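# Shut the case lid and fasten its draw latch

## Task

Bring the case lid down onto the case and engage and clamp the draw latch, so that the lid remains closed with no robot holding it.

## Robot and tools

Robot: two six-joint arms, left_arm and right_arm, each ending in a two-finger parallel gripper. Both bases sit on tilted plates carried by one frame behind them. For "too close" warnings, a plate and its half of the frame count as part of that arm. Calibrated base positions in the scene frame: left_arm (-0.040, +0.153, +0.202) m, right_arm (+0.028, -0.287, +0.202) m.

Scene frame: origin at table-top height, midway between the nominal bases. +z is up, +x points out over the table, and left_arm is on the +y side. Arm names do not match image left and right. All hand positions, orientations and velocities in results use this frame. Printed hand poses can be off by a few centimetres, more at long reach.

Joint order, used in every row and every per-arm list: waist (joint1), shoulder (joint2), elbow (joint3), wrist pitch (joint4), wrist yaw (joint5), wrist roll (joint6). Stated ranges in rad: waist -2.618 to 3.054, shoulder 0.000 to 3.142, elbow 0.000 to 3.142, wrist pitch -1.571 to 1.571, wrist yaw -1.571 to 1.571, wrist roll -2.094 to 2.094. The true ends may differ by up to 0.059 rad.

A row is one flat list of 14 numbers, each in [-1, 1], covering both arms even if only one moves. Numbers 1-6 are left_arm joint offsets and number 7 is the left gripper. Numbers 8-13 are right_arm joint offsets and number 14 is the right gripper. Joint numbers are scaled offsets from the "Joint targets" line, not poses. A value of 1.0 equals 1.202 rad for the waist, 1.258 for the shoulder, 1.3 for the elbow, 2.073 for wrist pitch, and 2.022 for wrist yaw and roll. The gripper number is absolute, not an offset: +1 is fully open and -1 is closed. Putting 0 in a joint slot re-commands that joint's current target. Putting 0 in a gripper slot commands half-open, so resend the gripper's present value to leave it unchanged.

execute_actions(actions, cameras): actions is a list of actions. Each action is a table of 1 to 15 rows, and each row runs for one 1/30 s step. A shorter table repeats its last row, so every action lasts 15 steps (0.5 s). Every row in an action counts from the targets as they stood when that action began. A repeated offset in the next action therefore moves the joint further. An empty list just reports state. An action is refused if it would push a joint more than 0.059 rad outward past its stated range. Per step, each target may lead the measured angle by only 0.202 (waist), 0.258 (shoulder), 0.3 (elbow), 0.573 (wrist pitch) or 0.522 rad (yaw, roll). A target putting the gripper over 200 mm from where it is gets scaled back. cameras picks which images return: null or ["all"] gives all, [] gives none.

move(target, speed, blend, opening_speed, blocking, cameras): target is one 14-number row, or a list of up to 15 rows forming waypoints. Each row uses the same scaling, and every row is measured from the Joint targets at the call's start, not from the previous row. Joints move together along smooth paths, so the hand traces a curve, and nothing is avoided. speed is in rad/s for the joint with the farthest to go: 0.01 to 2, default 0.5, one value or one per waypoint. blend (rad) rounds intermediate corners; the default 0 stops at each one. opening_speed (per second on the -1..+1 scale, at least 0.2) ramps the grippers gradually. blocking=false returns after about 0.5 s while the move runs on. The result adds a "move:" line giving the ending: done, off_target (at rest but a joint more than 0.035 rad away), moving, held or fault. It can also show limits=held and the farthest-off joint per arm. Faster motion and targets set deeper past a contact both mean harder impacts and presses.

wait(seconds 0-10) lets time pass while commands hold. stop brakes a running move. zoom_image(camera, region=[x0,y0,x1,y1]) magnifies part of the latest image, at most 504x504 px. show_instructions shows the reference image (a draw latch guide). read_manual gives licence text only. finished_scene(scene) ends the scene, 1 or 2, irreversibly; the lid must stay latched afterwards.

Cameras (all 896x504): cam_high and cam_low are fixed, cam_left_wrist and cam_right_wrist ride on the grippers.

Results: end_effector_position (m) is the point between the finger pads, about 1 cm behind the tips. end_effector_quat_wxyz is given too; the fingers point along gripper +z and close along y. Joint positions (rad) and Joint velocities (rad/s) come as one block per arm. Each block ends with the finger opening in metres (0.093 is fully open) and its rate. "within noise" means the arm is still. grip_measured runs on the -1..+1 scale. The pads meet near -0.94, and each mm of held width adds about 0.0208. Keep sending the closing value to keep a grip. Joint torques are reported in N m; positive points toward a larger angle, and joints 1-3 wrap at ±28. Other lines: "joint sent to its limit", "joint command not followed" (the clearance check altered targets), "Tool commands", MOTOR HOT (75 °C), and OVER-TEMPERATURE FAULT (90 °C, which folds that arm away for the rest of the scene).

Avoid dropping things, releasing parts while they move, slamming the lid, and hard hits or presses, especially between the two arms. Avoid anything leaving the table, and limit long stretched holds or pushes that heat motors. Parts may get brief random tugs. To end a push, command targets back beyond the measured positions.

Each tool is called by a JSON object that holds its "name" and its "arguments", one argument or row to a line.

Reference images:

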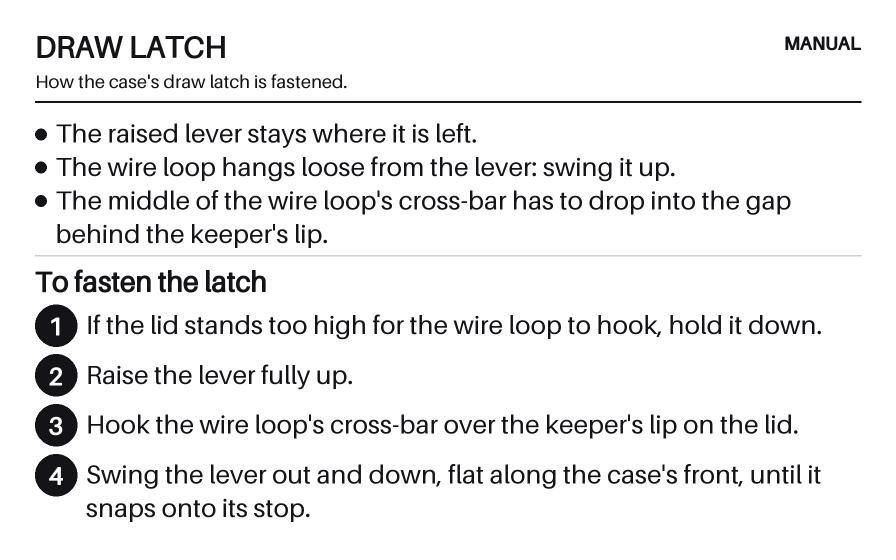

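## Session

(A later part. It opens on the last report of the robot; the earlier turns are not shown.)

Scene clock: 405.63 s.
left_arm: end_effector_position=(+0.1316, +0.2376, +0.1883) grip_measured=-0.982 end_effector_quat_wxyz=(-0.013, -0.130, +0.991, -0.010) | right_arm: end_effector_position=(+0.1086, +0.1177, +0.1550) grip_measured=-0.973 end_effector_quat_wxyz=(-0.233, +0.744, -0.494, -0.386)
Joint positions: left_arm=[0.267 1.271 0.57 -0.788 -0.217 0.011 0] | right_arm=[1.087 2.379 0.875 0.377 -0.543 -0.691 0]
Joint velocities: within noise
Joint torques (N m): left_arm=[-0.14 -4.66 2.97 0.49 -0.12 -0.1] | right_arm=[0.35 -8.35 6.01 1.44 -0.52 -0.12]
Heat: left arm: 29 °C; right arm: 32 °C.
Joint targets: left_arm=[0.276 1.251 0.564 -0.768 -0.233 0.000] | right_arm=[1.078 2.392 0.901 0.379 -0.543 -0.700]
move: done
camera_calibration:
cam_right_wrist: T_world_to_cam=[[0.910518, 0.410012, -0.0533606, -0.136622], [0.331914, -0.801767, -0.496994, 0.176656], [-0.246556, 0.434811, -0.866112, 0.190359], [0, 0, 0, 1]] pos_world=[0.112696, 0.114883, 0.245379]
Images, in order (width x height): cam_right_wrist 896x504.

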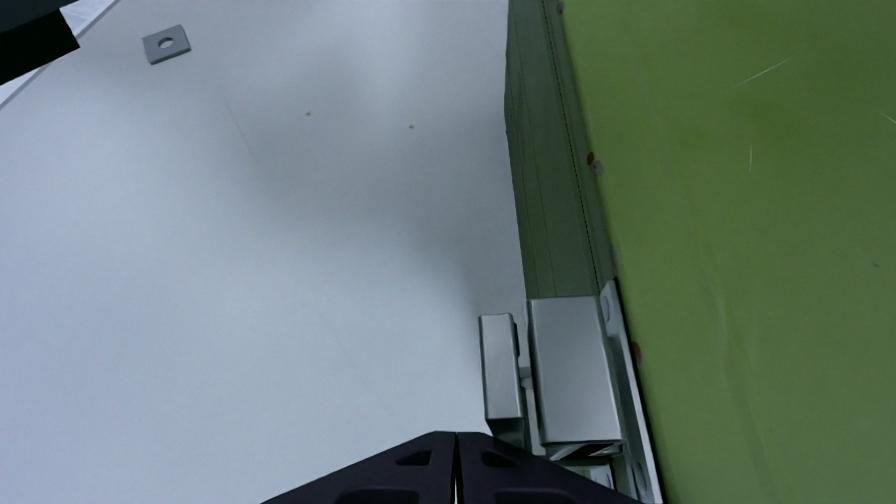

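{"name": "move", "arguments": {
  "target": [
    [0,0,0,0,0,0,-1,0.0466,-0.2107,-0.1985,0.0212,0.0138,0.0277,-1],
    [0,0,0,0,0,0,-1,0.1787,0.1193,-0.2498,0.3488,0.2229,0.2468,0.2]
  ],
  "speed": 0.5,
  "opening_speed": 1.5,
  "cameras": ["cam_right_wrist","cam_left_wrist"]
}}

Scene clock: 532.37 s.
left_arm: end_effector_position=(+0.1316, +0.2376, +0.1883) grip_measured=-0.982 end_effector_quat_wxyz=(-0.013, -0.130, +0.991, -0.010) | right_arm: end_effector_position=(+0.0912, +0.0956, +0.1222) grip_measured=+0.199 end_effector_quat_wxyz=(-0.329, +0.619, -0.635, -0.324)
Joint positions: left_arm=[0.267 1.271 0.57 -0.788 -0.217 0.011 0] | right_arm=[1.287 2.531 0.581 1.084 -0.106 -0.209 0.055]
Joint velocities: within noise
Joint torques (N m): left_arm=[-0.14 -4.64 2.96 0.5 -0.14 -0.1] | right_arm=[1.22 -7.5 1.65 2.11 -0.08 0.08]
Heat: left arm: 29 °C; right arm: 35 °C.
Joint targets: left_arm=[0.276 1.251 0.564 -0.768 -0.233 0.000] | right_arm=[1.293 2.542 0.576 1.102 -0.092 -0.201]
move: done
camera_calibration:
cam_left_wrist: T_world_to_cam=[[0.274891, -0.96111, 0.0265131, 0.187097], [-0.853448, -0.231214, 0.467083, 0.119357], [-0.442787, -0.151025, -0.883816, 0.345318], [0, 0, 0, 1]] pos_world=[0.203336, 0.259569, 0.244488]
cam_right_wrist: T_world_to_cam=[[0.999599, -0.0180605, -0.0218176, -0.084465], [-0.026763, -0.854424, -0.518887, 0.188815], [-0.00927015, 0.519263, -0.854564, 0.136093], [0, 0, 0, 1]] pos_world=[0.090746, 0.0891344, 0.212431]
Images, in order (width x height): cam_left_wrist 896x504, cam_right_wrist 896x504.

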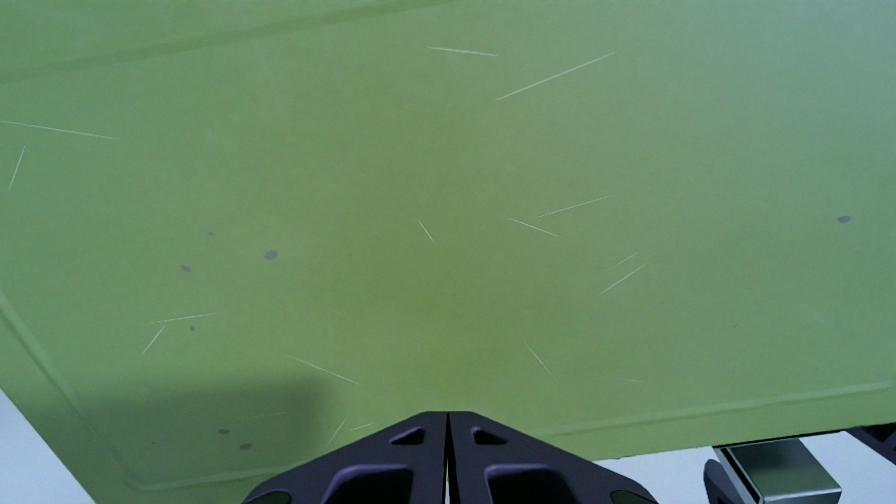

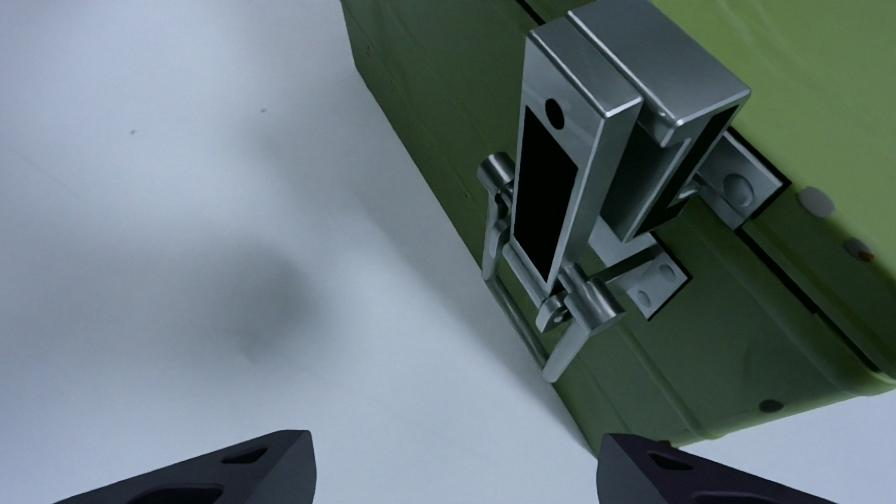

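{"name": "zoom_image", "arguments": {
  "camera": "cam_right_wrist",
  "region": [440, 0, 800, 400]
}}

Scaled by 1.260 from the camera's 896x504 image, which has a finer 1280x720 frame.

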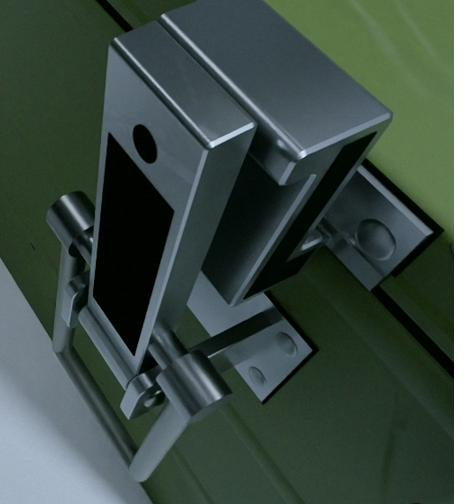

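{"name": "move", "arguments": {
  "target": [0,0,0,0,0,0,-1,-0.0258,0.0962,0.0954,0.003,-0.01,-0.0117,0.2],
  "speed": 0.2,
  "cameras": ["cam_right_wrist"]
}}

{"name": "zoom_image", "arguments": {
  "camera": "cam_right_wrist",
  "region": [440, 200, 760, 504]
}}

Scene clock: 594.47 s.
left_arm: end_effector_position=(+0.1316, +0.2376, +0.1883) grip_measured=-0.982 end_effector_quat_wxyz=(-0.013, -0.130, +0.991, -0.010) | right_arm: end_effector_position=(+0.0969, +0.1095, +0.0967) grip_measured=+0.199 end_effector_quat_wxyz=(-0.326, +0.618, -0.640, -0.318)
Joint positions: left_arm=[0.267 1.271 0.57 -0.788 -0.217 0.011 0] | right_arm=[1.272 2.649 0.677 1.093 -0.106 -0.216 0.055]
Joint velocities: within noise
Joint torques (N m): left_arm=[-0.08 -4.63 2.93 0.5 -0.14 -0.1] | right_arm=[-0.16 -7.83 3.88 2.05 -0.27 -0.1]
Heat: left arm: 29 °C; right arm: 34 °C.
Joint targets: left_arm=[0.276 1.251 0.564 -0.768 -0.233 0.000] | right_arm=[1.262 2.663 0.700 1.108 -0.113 -0.224]
move: done
camera_calibration:
cam_right_wrist: T_world_to_cam=[[0.999406, -0.026292, -0.022267, -0.0894744], [-0.0339545, -0.861257, -0.507034, 0.187888], [-0.00584669, 0.507489, -0.861639, 0.108864], [0, 0, 0, 1]] pos_world=[0.0964374, 0.10422, 0.187074]
Images, in order (width x height): cam_right_wrist 896x504.

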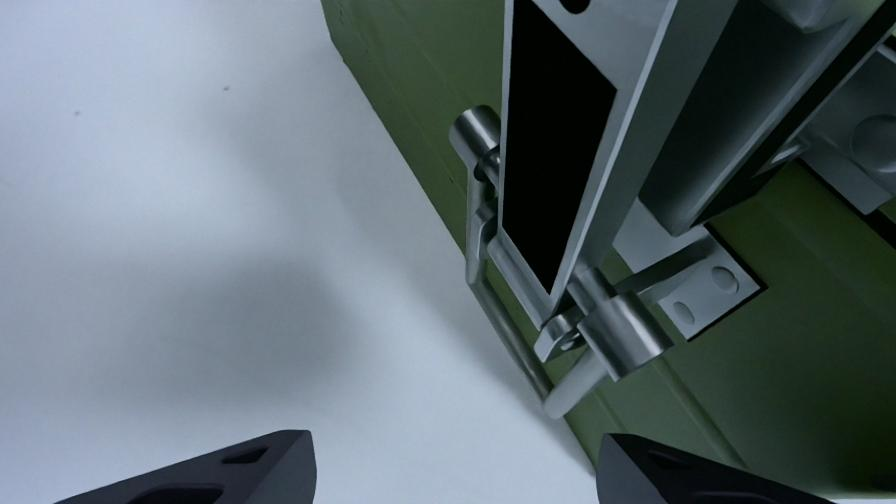

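Scaled by 1.575 from the camera's 896x504 image, which has a finer 1280x720 frame.

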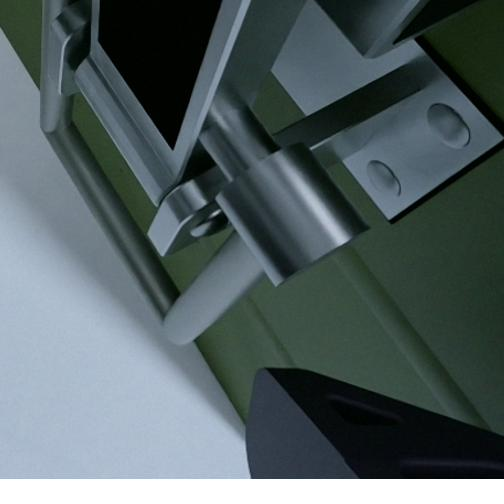

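{"name": "move", "arguments": {
  "target": [0,0,0,0,0,0,-1,-0.0111,0.0064,0.01,-0.0121,-0.0043,-0.005,0.2],
  "speed": 0.2,
  "cameras": ["cam_right_wrist"]
}}

Scene clock: 646.43 s.
left_arm: end_effector_position=(+0.1316, +0.2376, +0.1883) grip_measured=-0.982 end_effector_quat_wxyz=(-0.013, -0.130, +0.991, -0.010) | right_arm: end_effector_position=(+0.0976, +0.1090, +0.0953) grip_measured=+0.199 end_effector_quat_wxyz=(-0.324, +0.621, -0.637, -0.321)
Joint positions: left_arm=[0.267 1.271 0.57 -0.788 -0.217 0.011 0] | right_arm=[1.263 2.654 0.679 1.093 -0.121 -0.229 0.055]
Joint velocities: within noise
Joint torques (N m): left_arm=[-0.13 -4.63 2.96 0.49 -0.13 -0.1] | right_arm=[-0.49 -7.58 4.74 1.77 -0.23 -0.05]
Heat: left arm: 29 °C; right arm: 35 °C.
Joint targets: left_arm=[0.276 1.251 0.564 -0.768 -0.233 0.000] | right_arm=[1.249 2.671 0.713 1.083 -0.121 -0.235]
move: done
camera_calibration:
cam_right_wrist: T_world_to_cam=[[0.999584, -0.0163102, -0.0237869, -0.0912282], [-0.0261259, -0.861423, -0.507215, 0.18607], [-0.0122178, 0.507626, -0.861491, 0.108451], [0, 0, 0, 1]] pos_world=[0.0973765, 0.103745, 0.185637]
Images, in order (width x height): cam_right_wrist 896x504.

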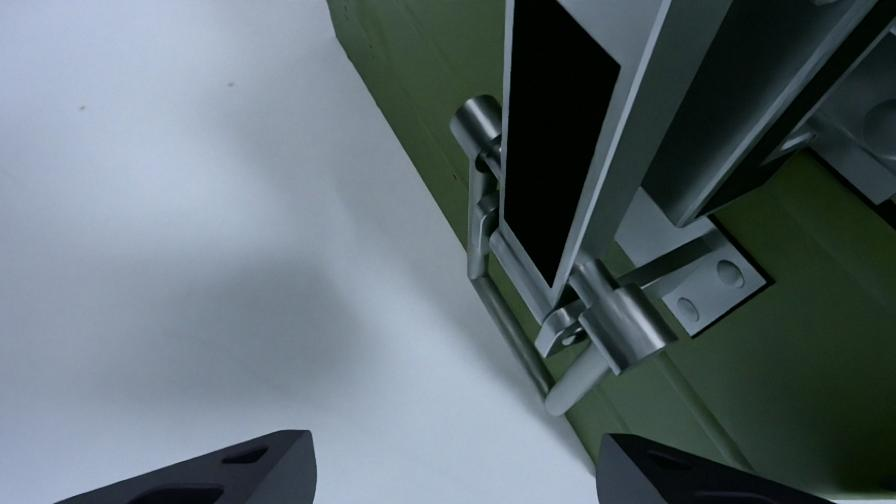

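{"name": "move", "arguments": {
  "target": [0,0,0,0,0,0,-1,-0.0111,0,0.0064,-0.008,-0.0043,-0.005,0.2],
  "speed": 0.2,
  "cameras": ["cam_right_wrist"]
}}

Scene clock: 653.03 s.
left_arm: end_effector_position=(+0.1316, +0.2376, +0.1883) grip_measured=-0.982 end_effector_quat_wxyz=(-0.013, -0.130, +0.991, -0.010) | right_arm: end_effector_position=(+0.0980, +0.1085, +0.0951) grip_measured=+0.199 end_effector_quat_wxyz=(-0.322, +0.625, -0.633, -0.323)
Joint positions: left_arm=[0.267 1.271 0.57 -0.788 -0.217 0.011 0] | right_arm=[1.254 2.654 0.679 1.091 -0.138 -0.243 0.055]
Joint velocities: within noise
Joint torques (N m): left_arm=[-0.12 -4.63 2.97 0.49 -0.12 -0.1] | right_arm=[-0.55 -7.53 5.42 1.6 -0.17 -0.01]
Heat: left arm: 29 °C; right arm: 35 °C.
Joint targets: left_arm=[0.276 1.251 0.564 -0.768 -0.233 0.000] | right_arm=[1.235 2.671 0.721 1.066 -0.130 -0.245]
move: off_target (right_arm); right_arm: the elbow is farthest, 0.042 rad from its target
camera_calibration:
cam_right_wrist: T_world_to_cam=[[0.999701, -0.00321299, -0.0242586, -0.0930381], [-0.01511, -0.860828, -0.508671, 0.184565], [-0.0192481, 0.508886, -0.860619, 0.109039], [0, 0, 0, 1]] pos_world=[0.0978979, 0.103091, 0.185467]
Images, in order (width x height): cam_right_wrist 896x504.

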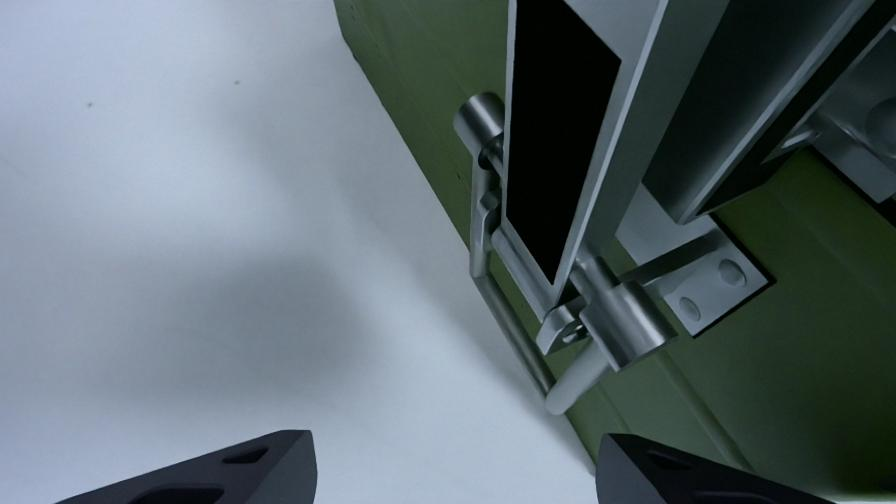

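{"name": "move", "arguments": {
  "target": [
    [0,0,0,0,0,0,-1,0.0483,-0.1025,-0.1115,0.0174,0.0188,0.0218,0.2],
    [0,0,0,0,0,0,-1,0.1568,-0.0676,-0.0958,0.0325,0.1879,0.1601,0.2]
  ],
  "speed": 0.35,
  "cameras": ["cam_right_wrist"]
}}

Scene clock: 685.47 s.
left_arm: end_effector_position=(+0.1316, +0.2376, +0.1883) grip_measured=-0.982 end_effector_quat_wxyz=(-0.013, -0.130, +0.991, -0.010) | right_arm: end_effector_position=(+0.1001, +0.0894, +0.1137) grip_measured=+0.199 end_effector_quat_wxyz=(+0.370, -0.516, +0.727, +0.262)
Joint positions: left_arm=[0.267 1.271 0.57 -0.788 -0.217 0.011 0] | right_arm=[1.418 2.573 0.583 1.116 0.236 0.07 0.055]
Joint velocities: within noise
Joint torques (N m): left_arm=[-0.1 -4.64 2.99 0.51 -0.14 -0.09] | right_arm=[0.99 -7.56 3.1 2.05 0.08 0.09]
Heat: left arm: 29 °C; right arm: 35 °C.
Joint targets: left_arm=[0.276 1.251 0.564 -0.768 -0.233 0.000] | right_arm=[1.424 2.586 0.597 1.134 0.250 0.079]
move: done
camera_calibration:
cam_right_wrist: T_world_to_cam=[[0.946048, -0.323613, -0.0163712, -0.0616337], [-0.28779, -0.815958, -0.501387, 0.200058], [0.148897, 0.479048, -0.865068, 0.121124], [0, 0, 0, 1]] pos_world=[0.0978479, 0.0852691, 0.204078]
Images, in order (width x height): cam_right_wrist 896x504.

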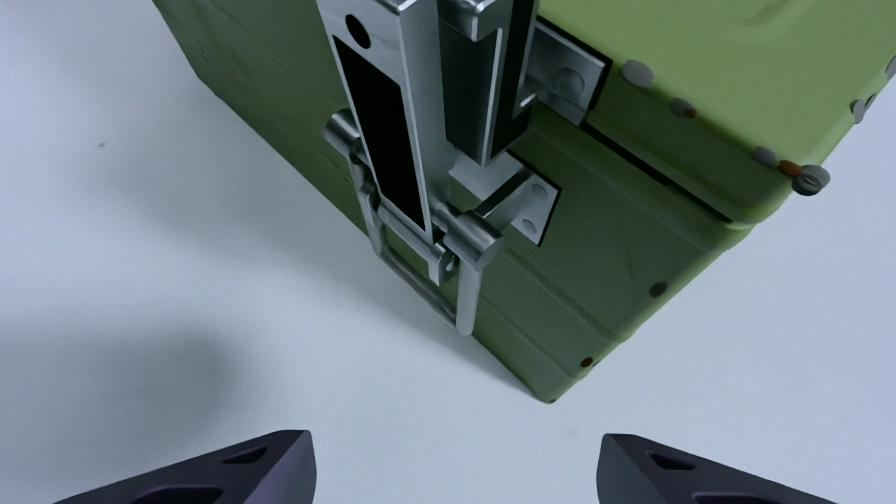

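{"name": "move", "arguments": {
  "target": [0,0,0,0,0,0,-1,0.005,0.0682,0.0705,-0.003,0.002,0,0.2],
  "speed": 0.25,
  "cameras": ["cam_right_wrist"]
}}

Scene clock: 714.27 s.
left_arm: end_effector_position=(+0.1316, +0.2376, +0.1883) grip_measured=-0.982 end_effector_quat_wxyz=(-0.013, -0.130, +0.991, -0.010) | right_arm: end_effector_position=(+0.0998, +0.1083, +0.0996) grip_measured=+0.199 end_effector_quat_wxyz=(+0.373, -0.516, +0.725, +0.264)
Joint positions: left_arm=[0.267 1.271 0.57 -0.788 -0.217 0.011 0] | right_arm=[1.423 2.659 0.676 1.117 0.24 0.07 0.055]
Joint velocities: within noise
Joint torques (N m): left_arm=[-0.12 -4.62 2.97 0.48 -0.14 -0.1] | right_arm=[1.21 -7.83 2.96 1.99 0.09 0.04]
Heat: left arm: 29 °C; right arm: 36 °C.
Joint targets: left_arm=[0.276 1.251 0.564 -0.768 -0.233 0.000] | right_arm=[1.430 2.672 0.688 1.128 0.254 0.079]
move: done
camera_calibration:
cam_right_wrist: T_world_to_cam=[[0.9462, -0.323219, -0.0153353, -0.0556176], [-0.285582, -0.811861, -0.509239, 0.208456], [0.152145, 0.486221, -0.860489, 0.0983723], [0, 0, 0, 1]] pos_world=[0.0971897, 0.10343, 0.189949]
Images, in order (width x height): cam_right_wrist 896x504.

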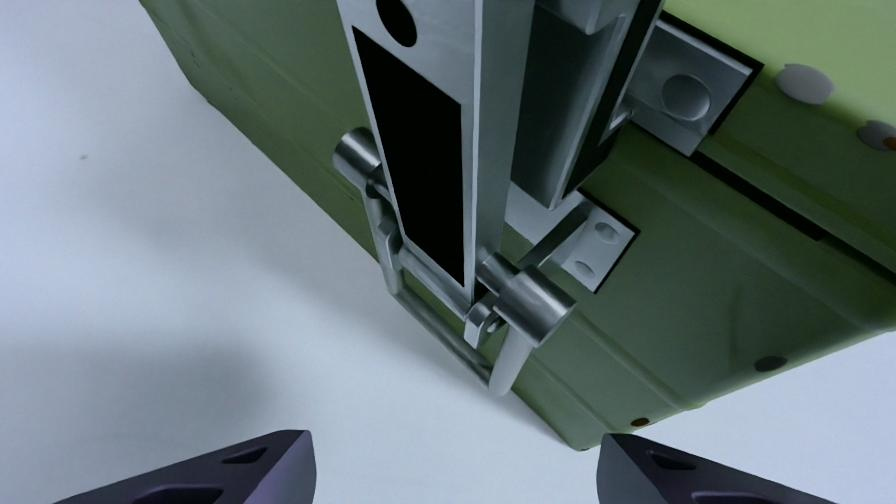

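{"name": "move", "arguments": {
  "target": [0,0,0,0,0,0,-1,0.0187,-0.074,0.0211,-0.051,0.0079,0.0089,0.2],
  "speed": 0.25,
  "cameras": ["cam_right_wrist"]
}}

Scene clock: 737.57 s.
left_arm: end_effector_position=(+0.1316, +0.2376, +0.1883) grip_measured=-0.982 end_effector_quat_wxyz=(-0.013, -0.130, +0.991, -0.010) | right_arm: end_effector_position=(+0.0959, +0.1195, +0.1121) grip_measured=+0.199 end_effector_quat_wxyz=(+0.374, -0.515, +0.725, +0.264)
Joint positions: left_arm=[0.267 1.271 0.57 -0.788 -0.217 0.011 0] | right_arm=[1.446 2.609 0.705 1.036 0.256 0.088 0.055]
Joint velocities: within noise
Joint torques (N m): left_arm=[-0.14 -4.64 2.99 0.49 -0.14 -0.09] | right_arm=[0.96 -12.16 3.28 1.7 0.11 0.07]
Heat: left arm: 29 °C; right arm: 37 °C.
Joint targets: left_arm=[0.276 1.251 0.564 -0.768 -0.233 0.000] | right_arm=[1.452 2.579 0.716 1.022 0.270 0.097]
move: done
camera_calibration:
cam_right_wrist: T_world_to_cam=[[0.945827, -0.324341, -0.0146453, -0.048034], [-0.285818, -0.810395, -0.511437, 0.222896], [0.154012, 0.487917, -0.859196, 0.103704], [0, 0, 0, 1]] pos_world=[0.0931679, 0.114455, 0.202396]
Images, in order (width x height): cam_right_wrist 896x504.

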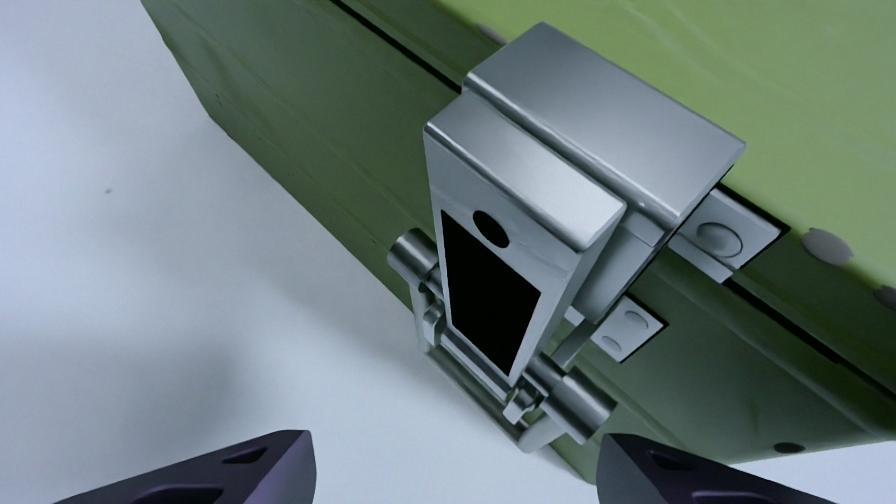

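{"name": "move", "arguments": {
  "target": [0,0,0,0,0,0,-1,0.017,0.0437,0.0479,-0.0227,0.0074,0.0079,0.2],
  "speed": 0.15,
  "cameras": ["cam_right_wrist"]
}}

Scene clock: 747.27 s.
left_arm: end_effector_position=(+0.1316, +0.2376, +0.1883) grip_measured=-0.982 end_effector_quat_wxyz=(-0.013, -0.130, +0.991, -0.010) | right_arm: end_effector_position=(+0.0934, +0.1327, +0.1126) grip_measured=+0.199 end_effector_quat_wxyz=(+0.377, -0.512, +0.726, +0.261)
Joint positions: left_arm=[0.267 1.271 0.57 -0.788 -0.217 0.011 0] | right_arm=[1.464 2.62 0.761 0.988 0.278 0.105 0.055]
Joint velocities: within noise
Joint torques (N m): left_arm=[-0.16 -4.64 2.96 0.5 -0.14 -0.1] | right_arm=[1.39 -8.31 3.96 1.75 0.08 0.12]
Heat: left arm: 29 °C; right arm: 36 °C.
Joint targets: left_arm=[0.276 1.251 0.564 -0.768 -0.233 0.000] | right_arm=[1.473 2.634 0.778 0.975 0.285 0.113]
move: done
camera_calibration:
cam_right_wrist: T_world_to_cam=[[0.94267, -0.33355, -0.0108622, -0.0403067], [-0.291525, -0.807185, -0.51329, 0.233434], [0.16244, 0.487029, -0.858147, 0.0973322], [0, 0, 0, 1]] pos_world=[0.0902371, 0.127576, 0.202907]
Images, in order (width x height): cam_right_wrist 896x504.

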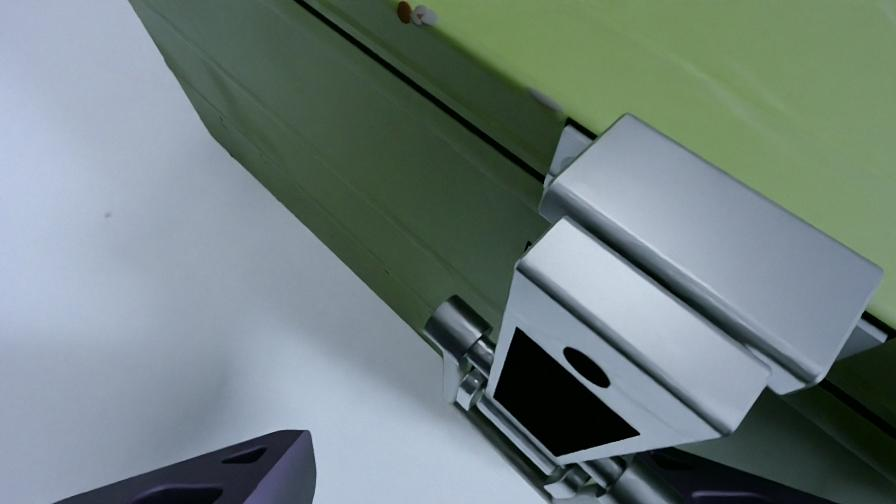

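{"name": "zoom_image", "arguments": {
  "camera": "cam_right_wrist",
  "region": [400, 300, 760, 504]
}}

Scaled by 1.400 from the camera's 896x504 image, which has a finer 1280x720 frame.

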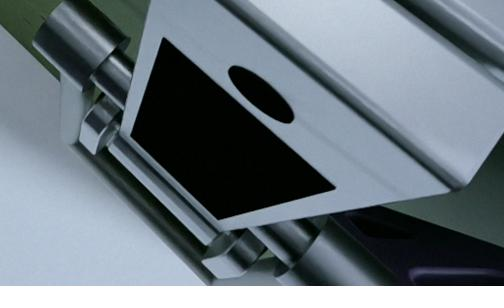

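{"name": "move", "arguments": {
  "target": [0,0,0,0,0,0,-1,0.0416,-0.0159,-0.0615,0.0376,0.0163,0.0188,-0.32],
  "speed": 0.08,
  "opening_speed": 0.5,
  "cameras": ["cam_right_wrist"]
}}

Scene clock: 773.53 s.
left_arm: end_effector_position=(+0.1316, +0.2376, +0.1883) grip_measured=-0.982 end_effector_quat_wxyz=(-0.013, -0.130, +0.991, -0.010) | right_arm: end_effector_position=(+0.0828, +0.1153, +0.1079) grip_measured=-0.318 end_effector_quat_wxyz=(+0.379, -0.510, +0.730, +0.251)
Joint positions: left_arm=[0.267 1.271 0.57 -0.788 -0.217 0.011 0] | right_arm=[1.509 2.62 0.702 1.022 0.325 0.144 0.03]
Joint velocities: within noise
Joint torques (N m): left_arm=[-0.13 -4.64 2.97 0.5 -0.13 -0.1] | right_arm=[1.54 -9.84 2.06 2.14 -0.05 0.01]
Heat: left arm: 28 °C; right arm: 37 °C.
Joint targets: left_arm=[0.276 1.251 0.564 -0.768 -0.233 0.000] | right_arm=[1.522 2.614 0.698 1.053 0.318 0.151]
move: done
camera_calibration:
cam_right_wrist: T_world_to_cam=[[0.937467, -0.348071, 0.0014514, -0.0353787], [-0.299936, -0.809926, -0.504042, 0.213881], [0.176618, 0.472087, -0.863678, 0.104689], [0, 0, 0, 1]] pos_world=[0.0788269, 0.111491, 0.198274]
Images, in order (width x height): cam_right_wrist 896x504.

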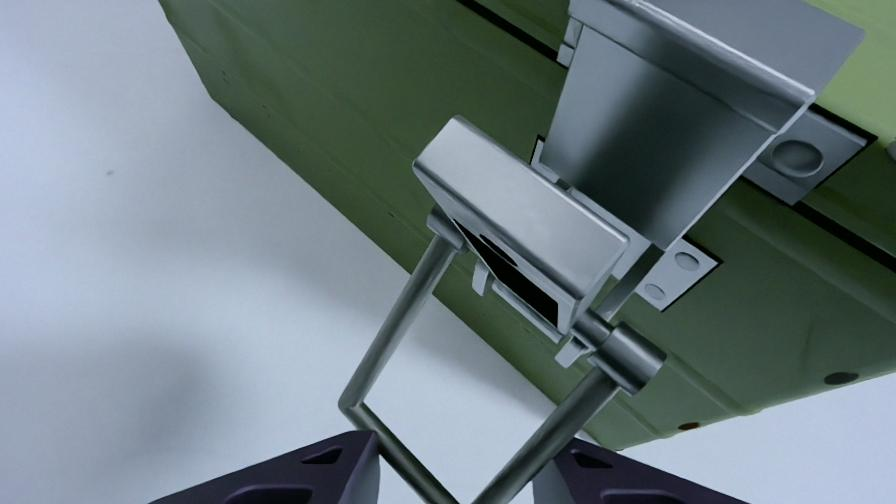

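{"name": "move", "arguments": {
  "target": [0,0,0,0,0,0,-1,0.0598,-0.0795,-0.0228,-0.041,0.0237,0.0272,-0.32],
  "speed": 0.1,
  "cameras": ["cam_right_wrist"]
}}

Scene clock: 793.40 s.
left_arm: end_effector_position=(+0.1316, +0.2376, +0.1883) grip_measured=-0.982 end_effector_quat_wxyz=(-0.013, -0.130, +0.991, -0.010) | right_arm: end_effector_position=(+0.0755, +0.1107, +0.1083) grip_measured=-0.318 end_effector_quat_wxyz=(+0.379, -0.512, +0.730, +0.247)
Joint positions: left_arm=[0.267 1.271 0.57 -0.788 -0.217 0.011 0] | right_arm=[1.539 2.61 0.687 1.013 0.347 0.165 0.03]
Joint velocities: within noise
Joint torques (N m): left_arm=[-0.13 -4.64 2.95 0.49 -0.14 -0.09] | right_arm=[0.31 -8.96 2.35 1.84 0 -0.05]
Heat: left arm: 28 °C; right arm: 37 °C.
Joint targets: left_arm=[0.276 1.251 0.564 -0.768 -0.233 0.000] | right_arm=[1.539 2.611 0.688 1.015 0.346 0.165]
move: held (right_arm; a check stopped the path); limits=held; right_arm: the shoulder is farthest, 0.096 rad from its target
joint command not followed: on one or more control steps a check withheld the commanded joint targets of the right arm, and it was not sent them on those steps.
cause: the commanded joint targets, or the way to them, would bring a part of the robot too close to another arm (this arm's gripper housing and the left arm's base or mounting).
camera_calibration:
cam_right_wrist: T_world_to_cam=[[0.937397, -0.348138, 0.00927721, -0.0309276], [-0.297354, -0.813956, -0.499056, 0.207832], [0.181292, 0.465055, -0.86652, 0.109167], [0, 0, 0, 1]] pos_world=[0.0710002, 0.107631, 0.198602]
Images, in order (width x height): cam_right_wrist 896x504.

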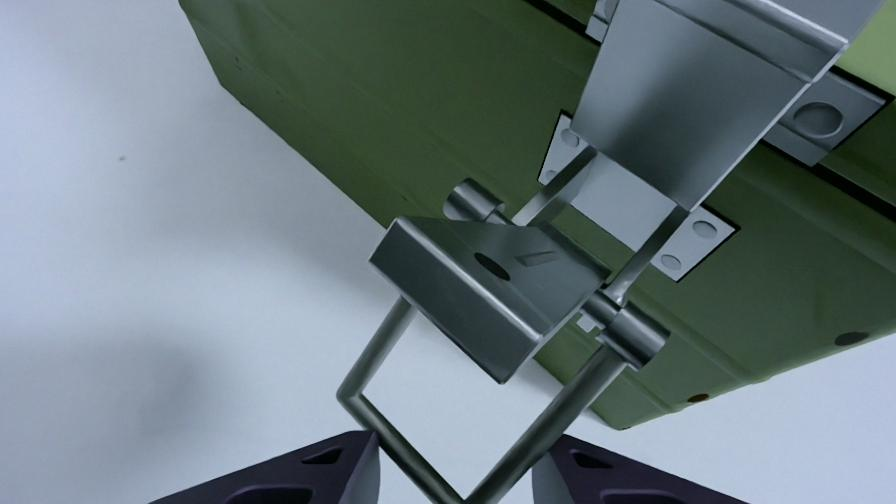

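{"name": "move", "arguments": {
  "target": [0,0,0,0,0,0,-1,-0.1889,-0.0167,-0.0408,0.0458,-0.2354,-0.1914,-0.32],
  "speed": 0.25,
  "cameras": ["cam_right_wrist"]
}}

Scene clock: 835.67 s.
left_arm: end_effector_position=(+0.1316, +0.2376, +0.1883) grip_measured=-0.982 end_effector_quat_wxyz=(-0.013, -0.130, +0.991, -0.010) | right_arm: end_effector_position=(+0.0809, +0.1043, +0.1042) grip_measured=-0.319 end_effector_quat_wxyz=(-0.321, +0.632, -0.628, -0.320)
Joint positions: left_arm=[0.267 1.271 0.57 -0.788 -0.217 0.011 0] | right_arm=[1.316 2.61 0.639 1.085 -0.102 -0.212 0.03]
Joint velocities: within noise
Joint torques (N m): left_arm=[-0.12 -4.64 2.99 0.5 -0.13 -0.1] | right_arm=[0.35 -10.56 1.69 2.13 -0.49 -0.1]
Heat: left arm: 28 °C; right arm: 38 °C.
Joint targets: left_arm=[0.276 1.251 0.564 -0.768 -0.233 0.000] | right_arm=[1.312 2.590 0.635 1.110 -0.130 -0.222]
move: done
camera_calibration:
cam_right_wrist: T_world_to_cam=[[0.999845, 0.0105474, -0.0140816, -0.0782043], [0.00205395, -0.864879, -0.501976, 0.18361], [-0.0174734, 0.501869, -0.864767, 0.119646], [0, 0, 0, 1]] pos_world=[0.0799057, 0.0995792, 0.194532]
Images, in order (width x height): cam_right_wrist 896x504.

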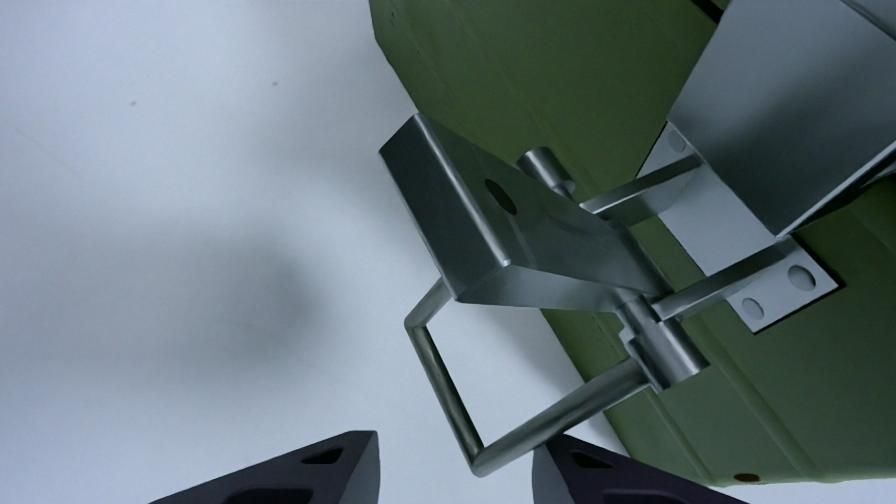

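{"name": "move", "arguments": {
  "target": [0,0,0,0,0,0,-1,-0.1531,-0.0556,0.1008,-0.1799,-0.1914,-0.2077,-0.32],
  "speed": 0.25,
  "cameras": ["cam_right_wrist"]
}}

Scene clock: 844.50 s.
left_arm: end_effector_position=(+0.1316, +0.2376, +0.1883) grip_measured=-0.982 end_effector_quat_wxyz=(-0.013, -0.130, +0.991, -0.010) | right_arm: end_effector_position=(+0.0838, +0.1029, +0.1068) grip_measured=-0.319 end_effector_quat_wxyz=(-0.257, +0.738, -0.496, -0.379)
Joint positions: left_arm=[0.267 1.271 0.57 -0.788 -0.217 0.011 0] | right_arm=[1.132 2.555 0.75 0.75 -0.494 -0.632 0.03]
Joint velocities: within noise
Joint torques (N m): left_arm=[-0.1 -4.62 2.97 0.49 -0.14 -0.1] | right_arm=[0.69 -12.14 3.73 1.42 -0.66 -0.11]
Heat: left arm: 28 °C; right arm: 39 °C.
Joint targets: left_arm=[0.276 1.251 0.564 -0.768 -0.233 0.000] | right_arm=[1.128 2.521 0.766 0.737 -0.517 -0.642]
move: done
camera_calibration:
cam_right_wrist: T_world_to_cam=[[0.924355, 0.381263, -0.0143308, -0.112867], [0.320903, -0.797233, -0.511312, 0.151074], [-0.20637, 0.468035, -0.859276, 0.141401], [0, 0, 0, 1]] pos_world=[0.0850301, 0.0972929, 0.197131]
Images, in order (width x height): cam_right_wrist 896x504.

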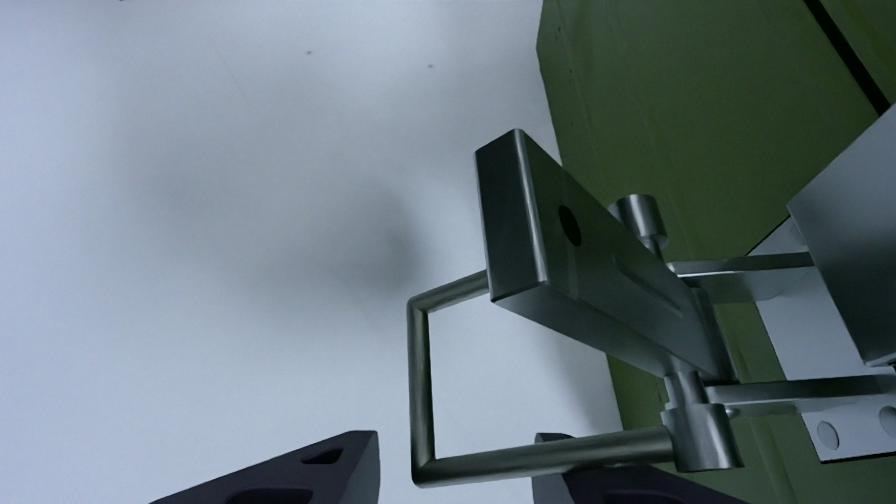

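{"name": "move", "arguments": {
  "target": [0,0,0,0,0,0,-1,0.0324,-0.0262,-0.0369,-0.0014,0.0084,0.0119,-0.32],
  "speed": 0.1,
  "cameras": ["cam_right_wrist"]
}}

Scene clock: 880.73 s.
left_arm: end_effector_position=(+0.1316, +0.2376, +0.1883) grip_measured=-0.982 end_effector_quat_wxyz=(-0.013, -0.130, +0.991, -0.010) | right_arm: end_effector_position=(+0.0734, +0.0990, +0.1133) grip_measured=-0.319 end_effector_quat_wxyz=(-0.252, +0.744, -0.488, -0.381)
Joint positions: left_arm=[0.267 1.271 0.57 -0.788 -0.217 0.011 0] | right_arm=[1.158 2.522 0.724 0.74 -0.494 -0.627 0.03]
Joint velocities: within noise
Joint torques (N m): left_arm=[-0.13 -4.64 2.99 0.5 -0.14 -0.1] | right_arm=[1.62 -12.05 2.1 1.51 -0.5 0.01]
Heat: left arm: 28 °C; right arm: 42 °C.
Joint targets: left_arm=[0.276 1.251 0.564 -0.768 -0.233 0.000] | right_arm=[1.167 2.488 0.718 0.734 -0.500 -0.618]
move: done
camera_calibration:
cam_right_wrist: T_world_to_cam=[[0.915422, 0.402205, -0.015267, -0.102956], [0.339394, -0.791742, -0.507893, 0.152303], [-0.216365, 0.459755, -0.861285, 0.14847], [0, 0, 0, 1]] pos_world=[0.074681, 0.093734, 0.203657]
Images, in order (width x height): cam_right_wrist 896x504.

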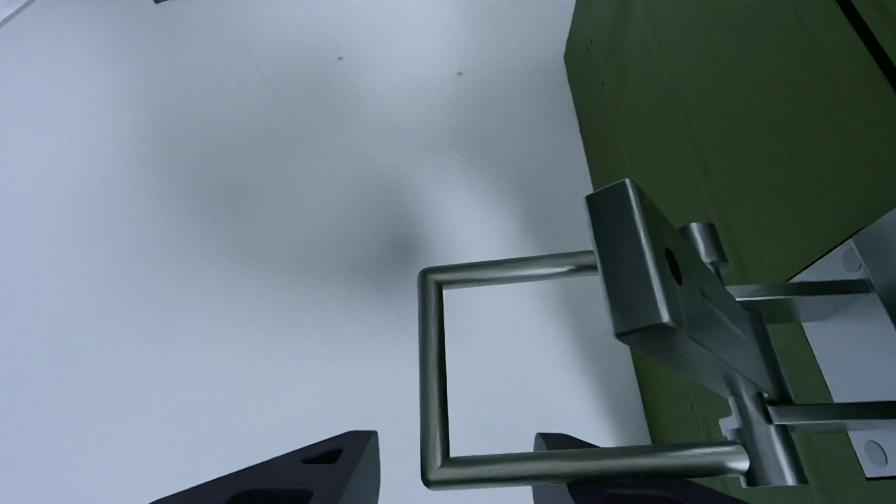

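{"name": "move", "arguments": {
  "target": [0,0,0,0,0,0,-1,0.0292,-0.0581,-0.0331,-0.0063,0.0084,0.0168,-0.32],
  "speed": 0.1,
  "cameras": ["cam_right_wrist"]
}}

Scene clock: 887.20 s.
left_arm: end_effector_position=(+0.1316, +0.2376, +0.1883) grip_measured=-0.982 end_effector_quat_wxyz=(-0.013, -0.130, +0.991, -0.010) | right_arm: end_effector_position=(+0.0632, +0.0946, +0.1298) grip_measured=-0.319 end_effector_quat_wxyz=(-0.249, +0.743, -0.488, -0.385)
Joint positions: left_arm=[0.267 1.271 0.57 -0.788 -0.217 0.011 0] | right_arm=[1.191 2.45 0.68 0.725 -0.487 -0.591 0.03]
Joint velocities: within noise
Joint torques (N m): left_arm=[-0.14 -4.62 2.95 0.49 -0.13 -0.09] | right_arm=[1.74 -11.88 2.25 1.59 -0.37 0.03]
Heat: left arm: 28 °C; right arm: 42 °C.
Joint targets: left_arm=[0.276 1.251 0.564 -0.768 -0.233 0.000] | right_arm=[1.202 2.414 0.675 0.721 -0.483 -0.584]
move: done
camera_calibration:
cam_right_wrist: T_world_to_cam=[[0.913487, 0.406209, -0.0231412, -0.0908641], [0.33832, -0.789952, -0.511386, 0.160988], [-0.22601, 0.459316, -0.859039, 0.162816], [0, 0, 0, 1]] pos_world=[0.0653358, 0.0892986, 0.22009]
Images, in order (width x height): cam_right_wrist 896x504.

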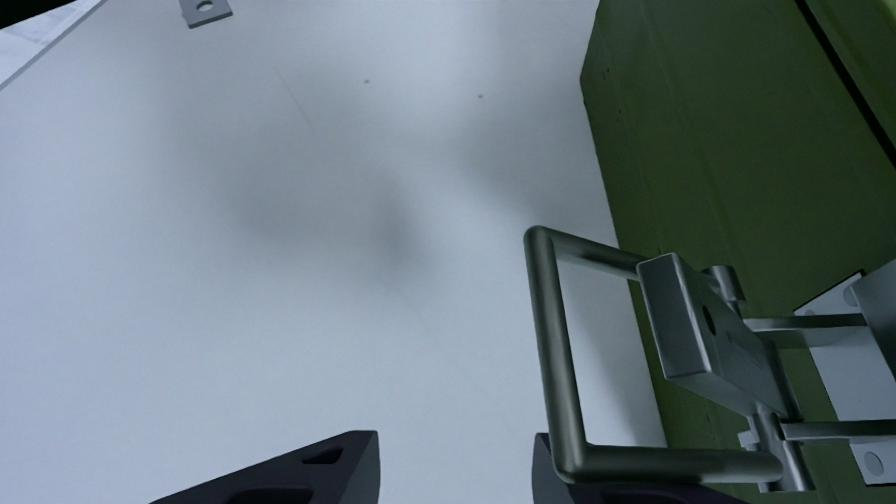

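{"name": "move", "arguments": {
  "target": [0,0,0,0,0,0,-1,-0.0183,-0.0652,0.0154,-0.0453,-0.002,-0.0035,-0.32],
  "speed": 0.1,
  "cameras": ["cam_right_wrist"]
}}

Scene clock: 902.63 s.
left_arm: end_effector_position=(+0.1316, +0.2376, +0.1883) grip_measured=-0.982 end_effector_quat_wxyz=(-0.013, -0.130, +0.991, -0.010) | right_arm: end_effector_position=(+0.0677, +0.0955, +0.1488) grip_measured=-0.319 end_effector_quat_wxyz=(-0.249, +0.742, -0.490, -0.385)
Joint positions: left_arm=[0.267 1.271 0.57 -0.788 -0.217 0.011 0] | right_arm=[1.187 2.364 0.68 0.639 -0.487 -0.591 0.03]
Joint velocities: within noise
Joint torques (N m): left_arm=[-0.13 -4.63 2.95 0.48 -0.13 -0.1] | right_arm=[0.44 -11.44 4.48 1.49 -0.41 -0.04]
Heat: left arm: 28 °C; right arm: 41 °C.
Joint targets: left_arm=[0.276 1.251 0.564 -0.768 -0.233 0.000] | right_arm=[1.180 2.332 0.695 0.627 -0.487 -0.591]
move: done
camera_calibration:
cam_right_wrist: T_world_to_cam=[[0.915074, 0.402496, -0.0252257, -0.0943034], [0.334232, -0.791904, -0.511054, 0.17034], [-0.225674, 0.459221, -0.859178, 0.179725], [0, 0, 0, 1]] pos_world=[0.0699209, 0.090316, 0.23909]
Images, in order (width x height): cam_right_wrist 896x504.

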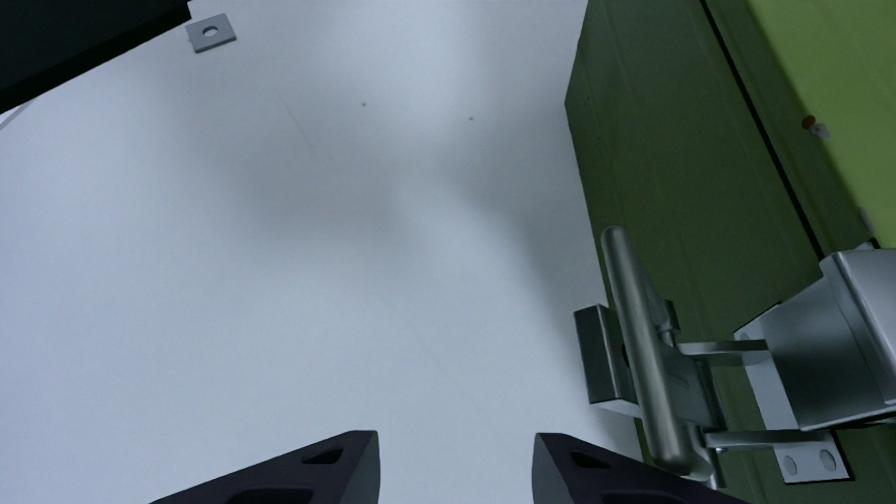

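{"name": "zoom_image", "arguments": {
  "camera": "cam_right_wrist",
  "region": [540, 200, 896, 504]
}}

{"name": "zoom_image", "arguments": {
  "camera": "cam_high",
  "region": [405, 190, 475, 250]
}}

Scaled by 1.416 from the camera's 896x504 image, which has a finer 1280x720 frame.

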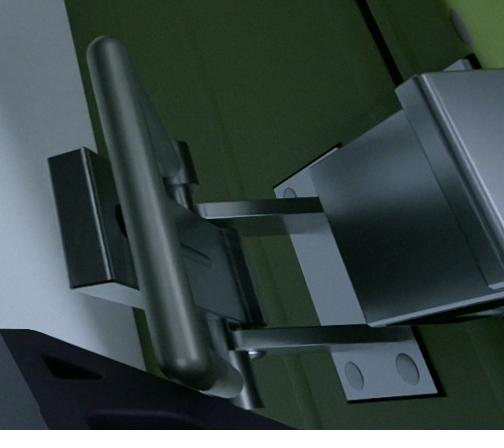

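This scene's latest camera images include none from cam_high. They are from: cam_right_wrist. cam_high's image comes with the result of a call that names it in "cameras".

{"name": "move", "arguments": {
  "target": [
    [0,0,0,0,0,0,-1,-0.02,-0.039,0.0192,-0.0362,-0.0064,-0.0104,-0.32],
    [0,0,0,0,0,0,-1,-0.0474,-0.0588,0.0608,-0.0825,-0.0148,-0.0282,-0.32]
  ],
  "speed": 0.08,
  "blend": 0.02
}}

{"name": "zoom_image", "arguments": {
  "camera": "cam_high",
  "region": [405, 190, 475, 250]
}}

Scene clock: 943.57 s.
left_arm: end_effector_position=(+0.1316, +0.2376, +0.1883) grip_measured=-0.982 end_effector_quat_wxyz=(-0.013, -0.130, +0.991, -0.010) | right_arm: end_effector_position=(+0.0936, +0.1046, +0.1700) grip_measured=-0.319 end_effector_quat_wxyz=(-0.252, +0.740, -0.494, -0.381)
Joint positions: left_arm=[0.267 1.271 0.57 -0.788 -0.217 0.011 0] | right_arm=[1.13 2.291 0.755 0.471 -0.504 -0.639 0.03]
Joint velocities: within noise
Joint torques (N m): left_arm=[-0.1 -4.63 2.99 0.49 -0.14 -0.1] | right_arm=[0.42 -11.62 5.48 1.44 -0.56 -0.09]
Heat: left arm: 28 °C; right arm: 42 °C.
Joint targets: left_arm=[0.276 1.251 0.564 -0.768 -0.233 0.000] | right_arm=[1.123 2.258 0.774 0.456 -0.517 -0.648]
move: done
camera_calibration:
cam_left_wrist: T_world_to_cam=[[0.274891, -0.96111, 0.0265131, 0.187097], [-0.853448, -0.231214, 0.467083, 0.119357], [-0.442787, -0.151025, -0.883816, 0.345318], [0, 0, 0, 1]] pos_world=[0.203336, 0.259569, 0.244488]
cam_right_wrist: T_world_to_cam=[[0.920081, 0.391129, -0.0216625, -0.121095], [0.326404, -0.796051, -0.509669, 0.180641], [-0.216591, 0.461866, -0.860098, 0.198703], [0, 0, 0, 1]] pos_world=[0.0954924, 0.0993893, 0.260348]

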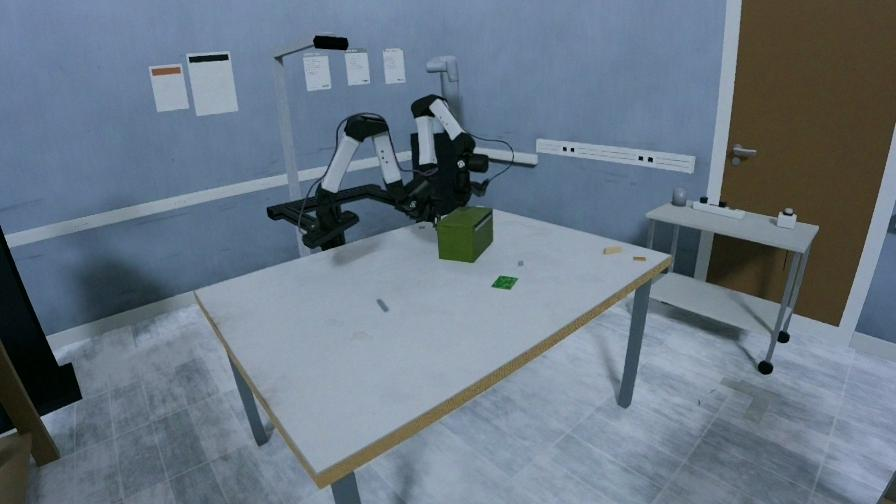

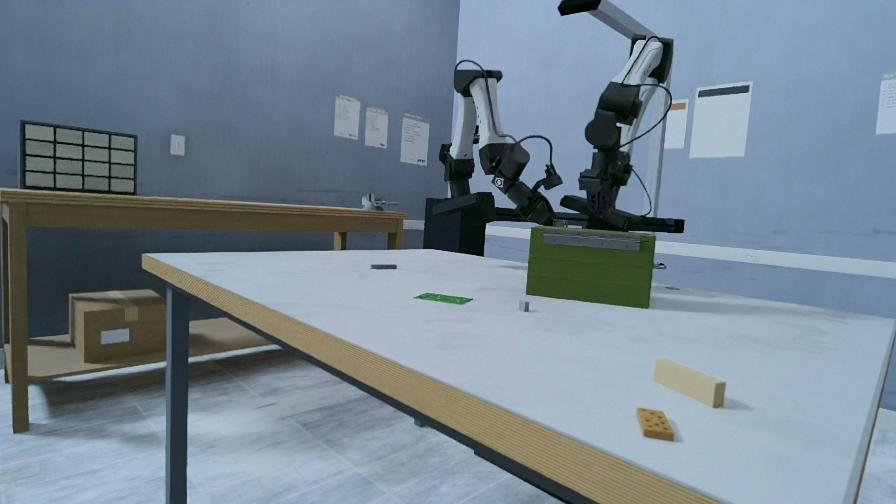

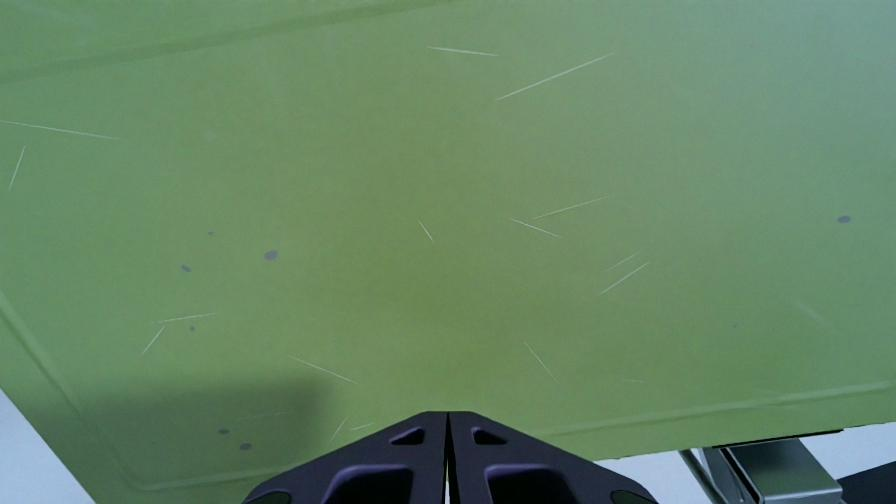

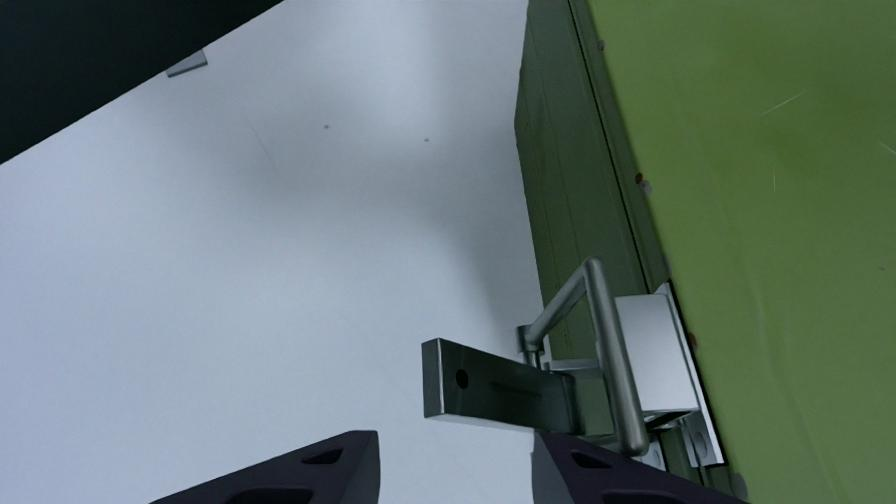

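Scaled by 7.200 from the camera's 896x504 image, which has a finer 1280x720 frame.

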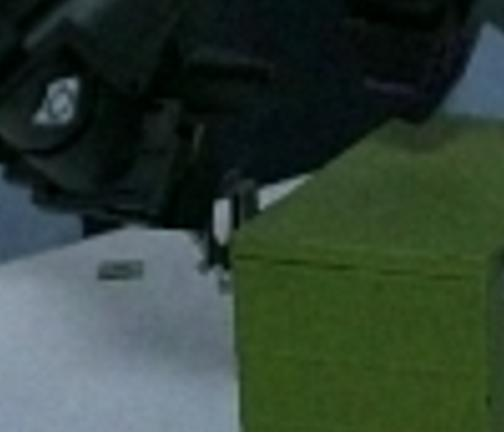

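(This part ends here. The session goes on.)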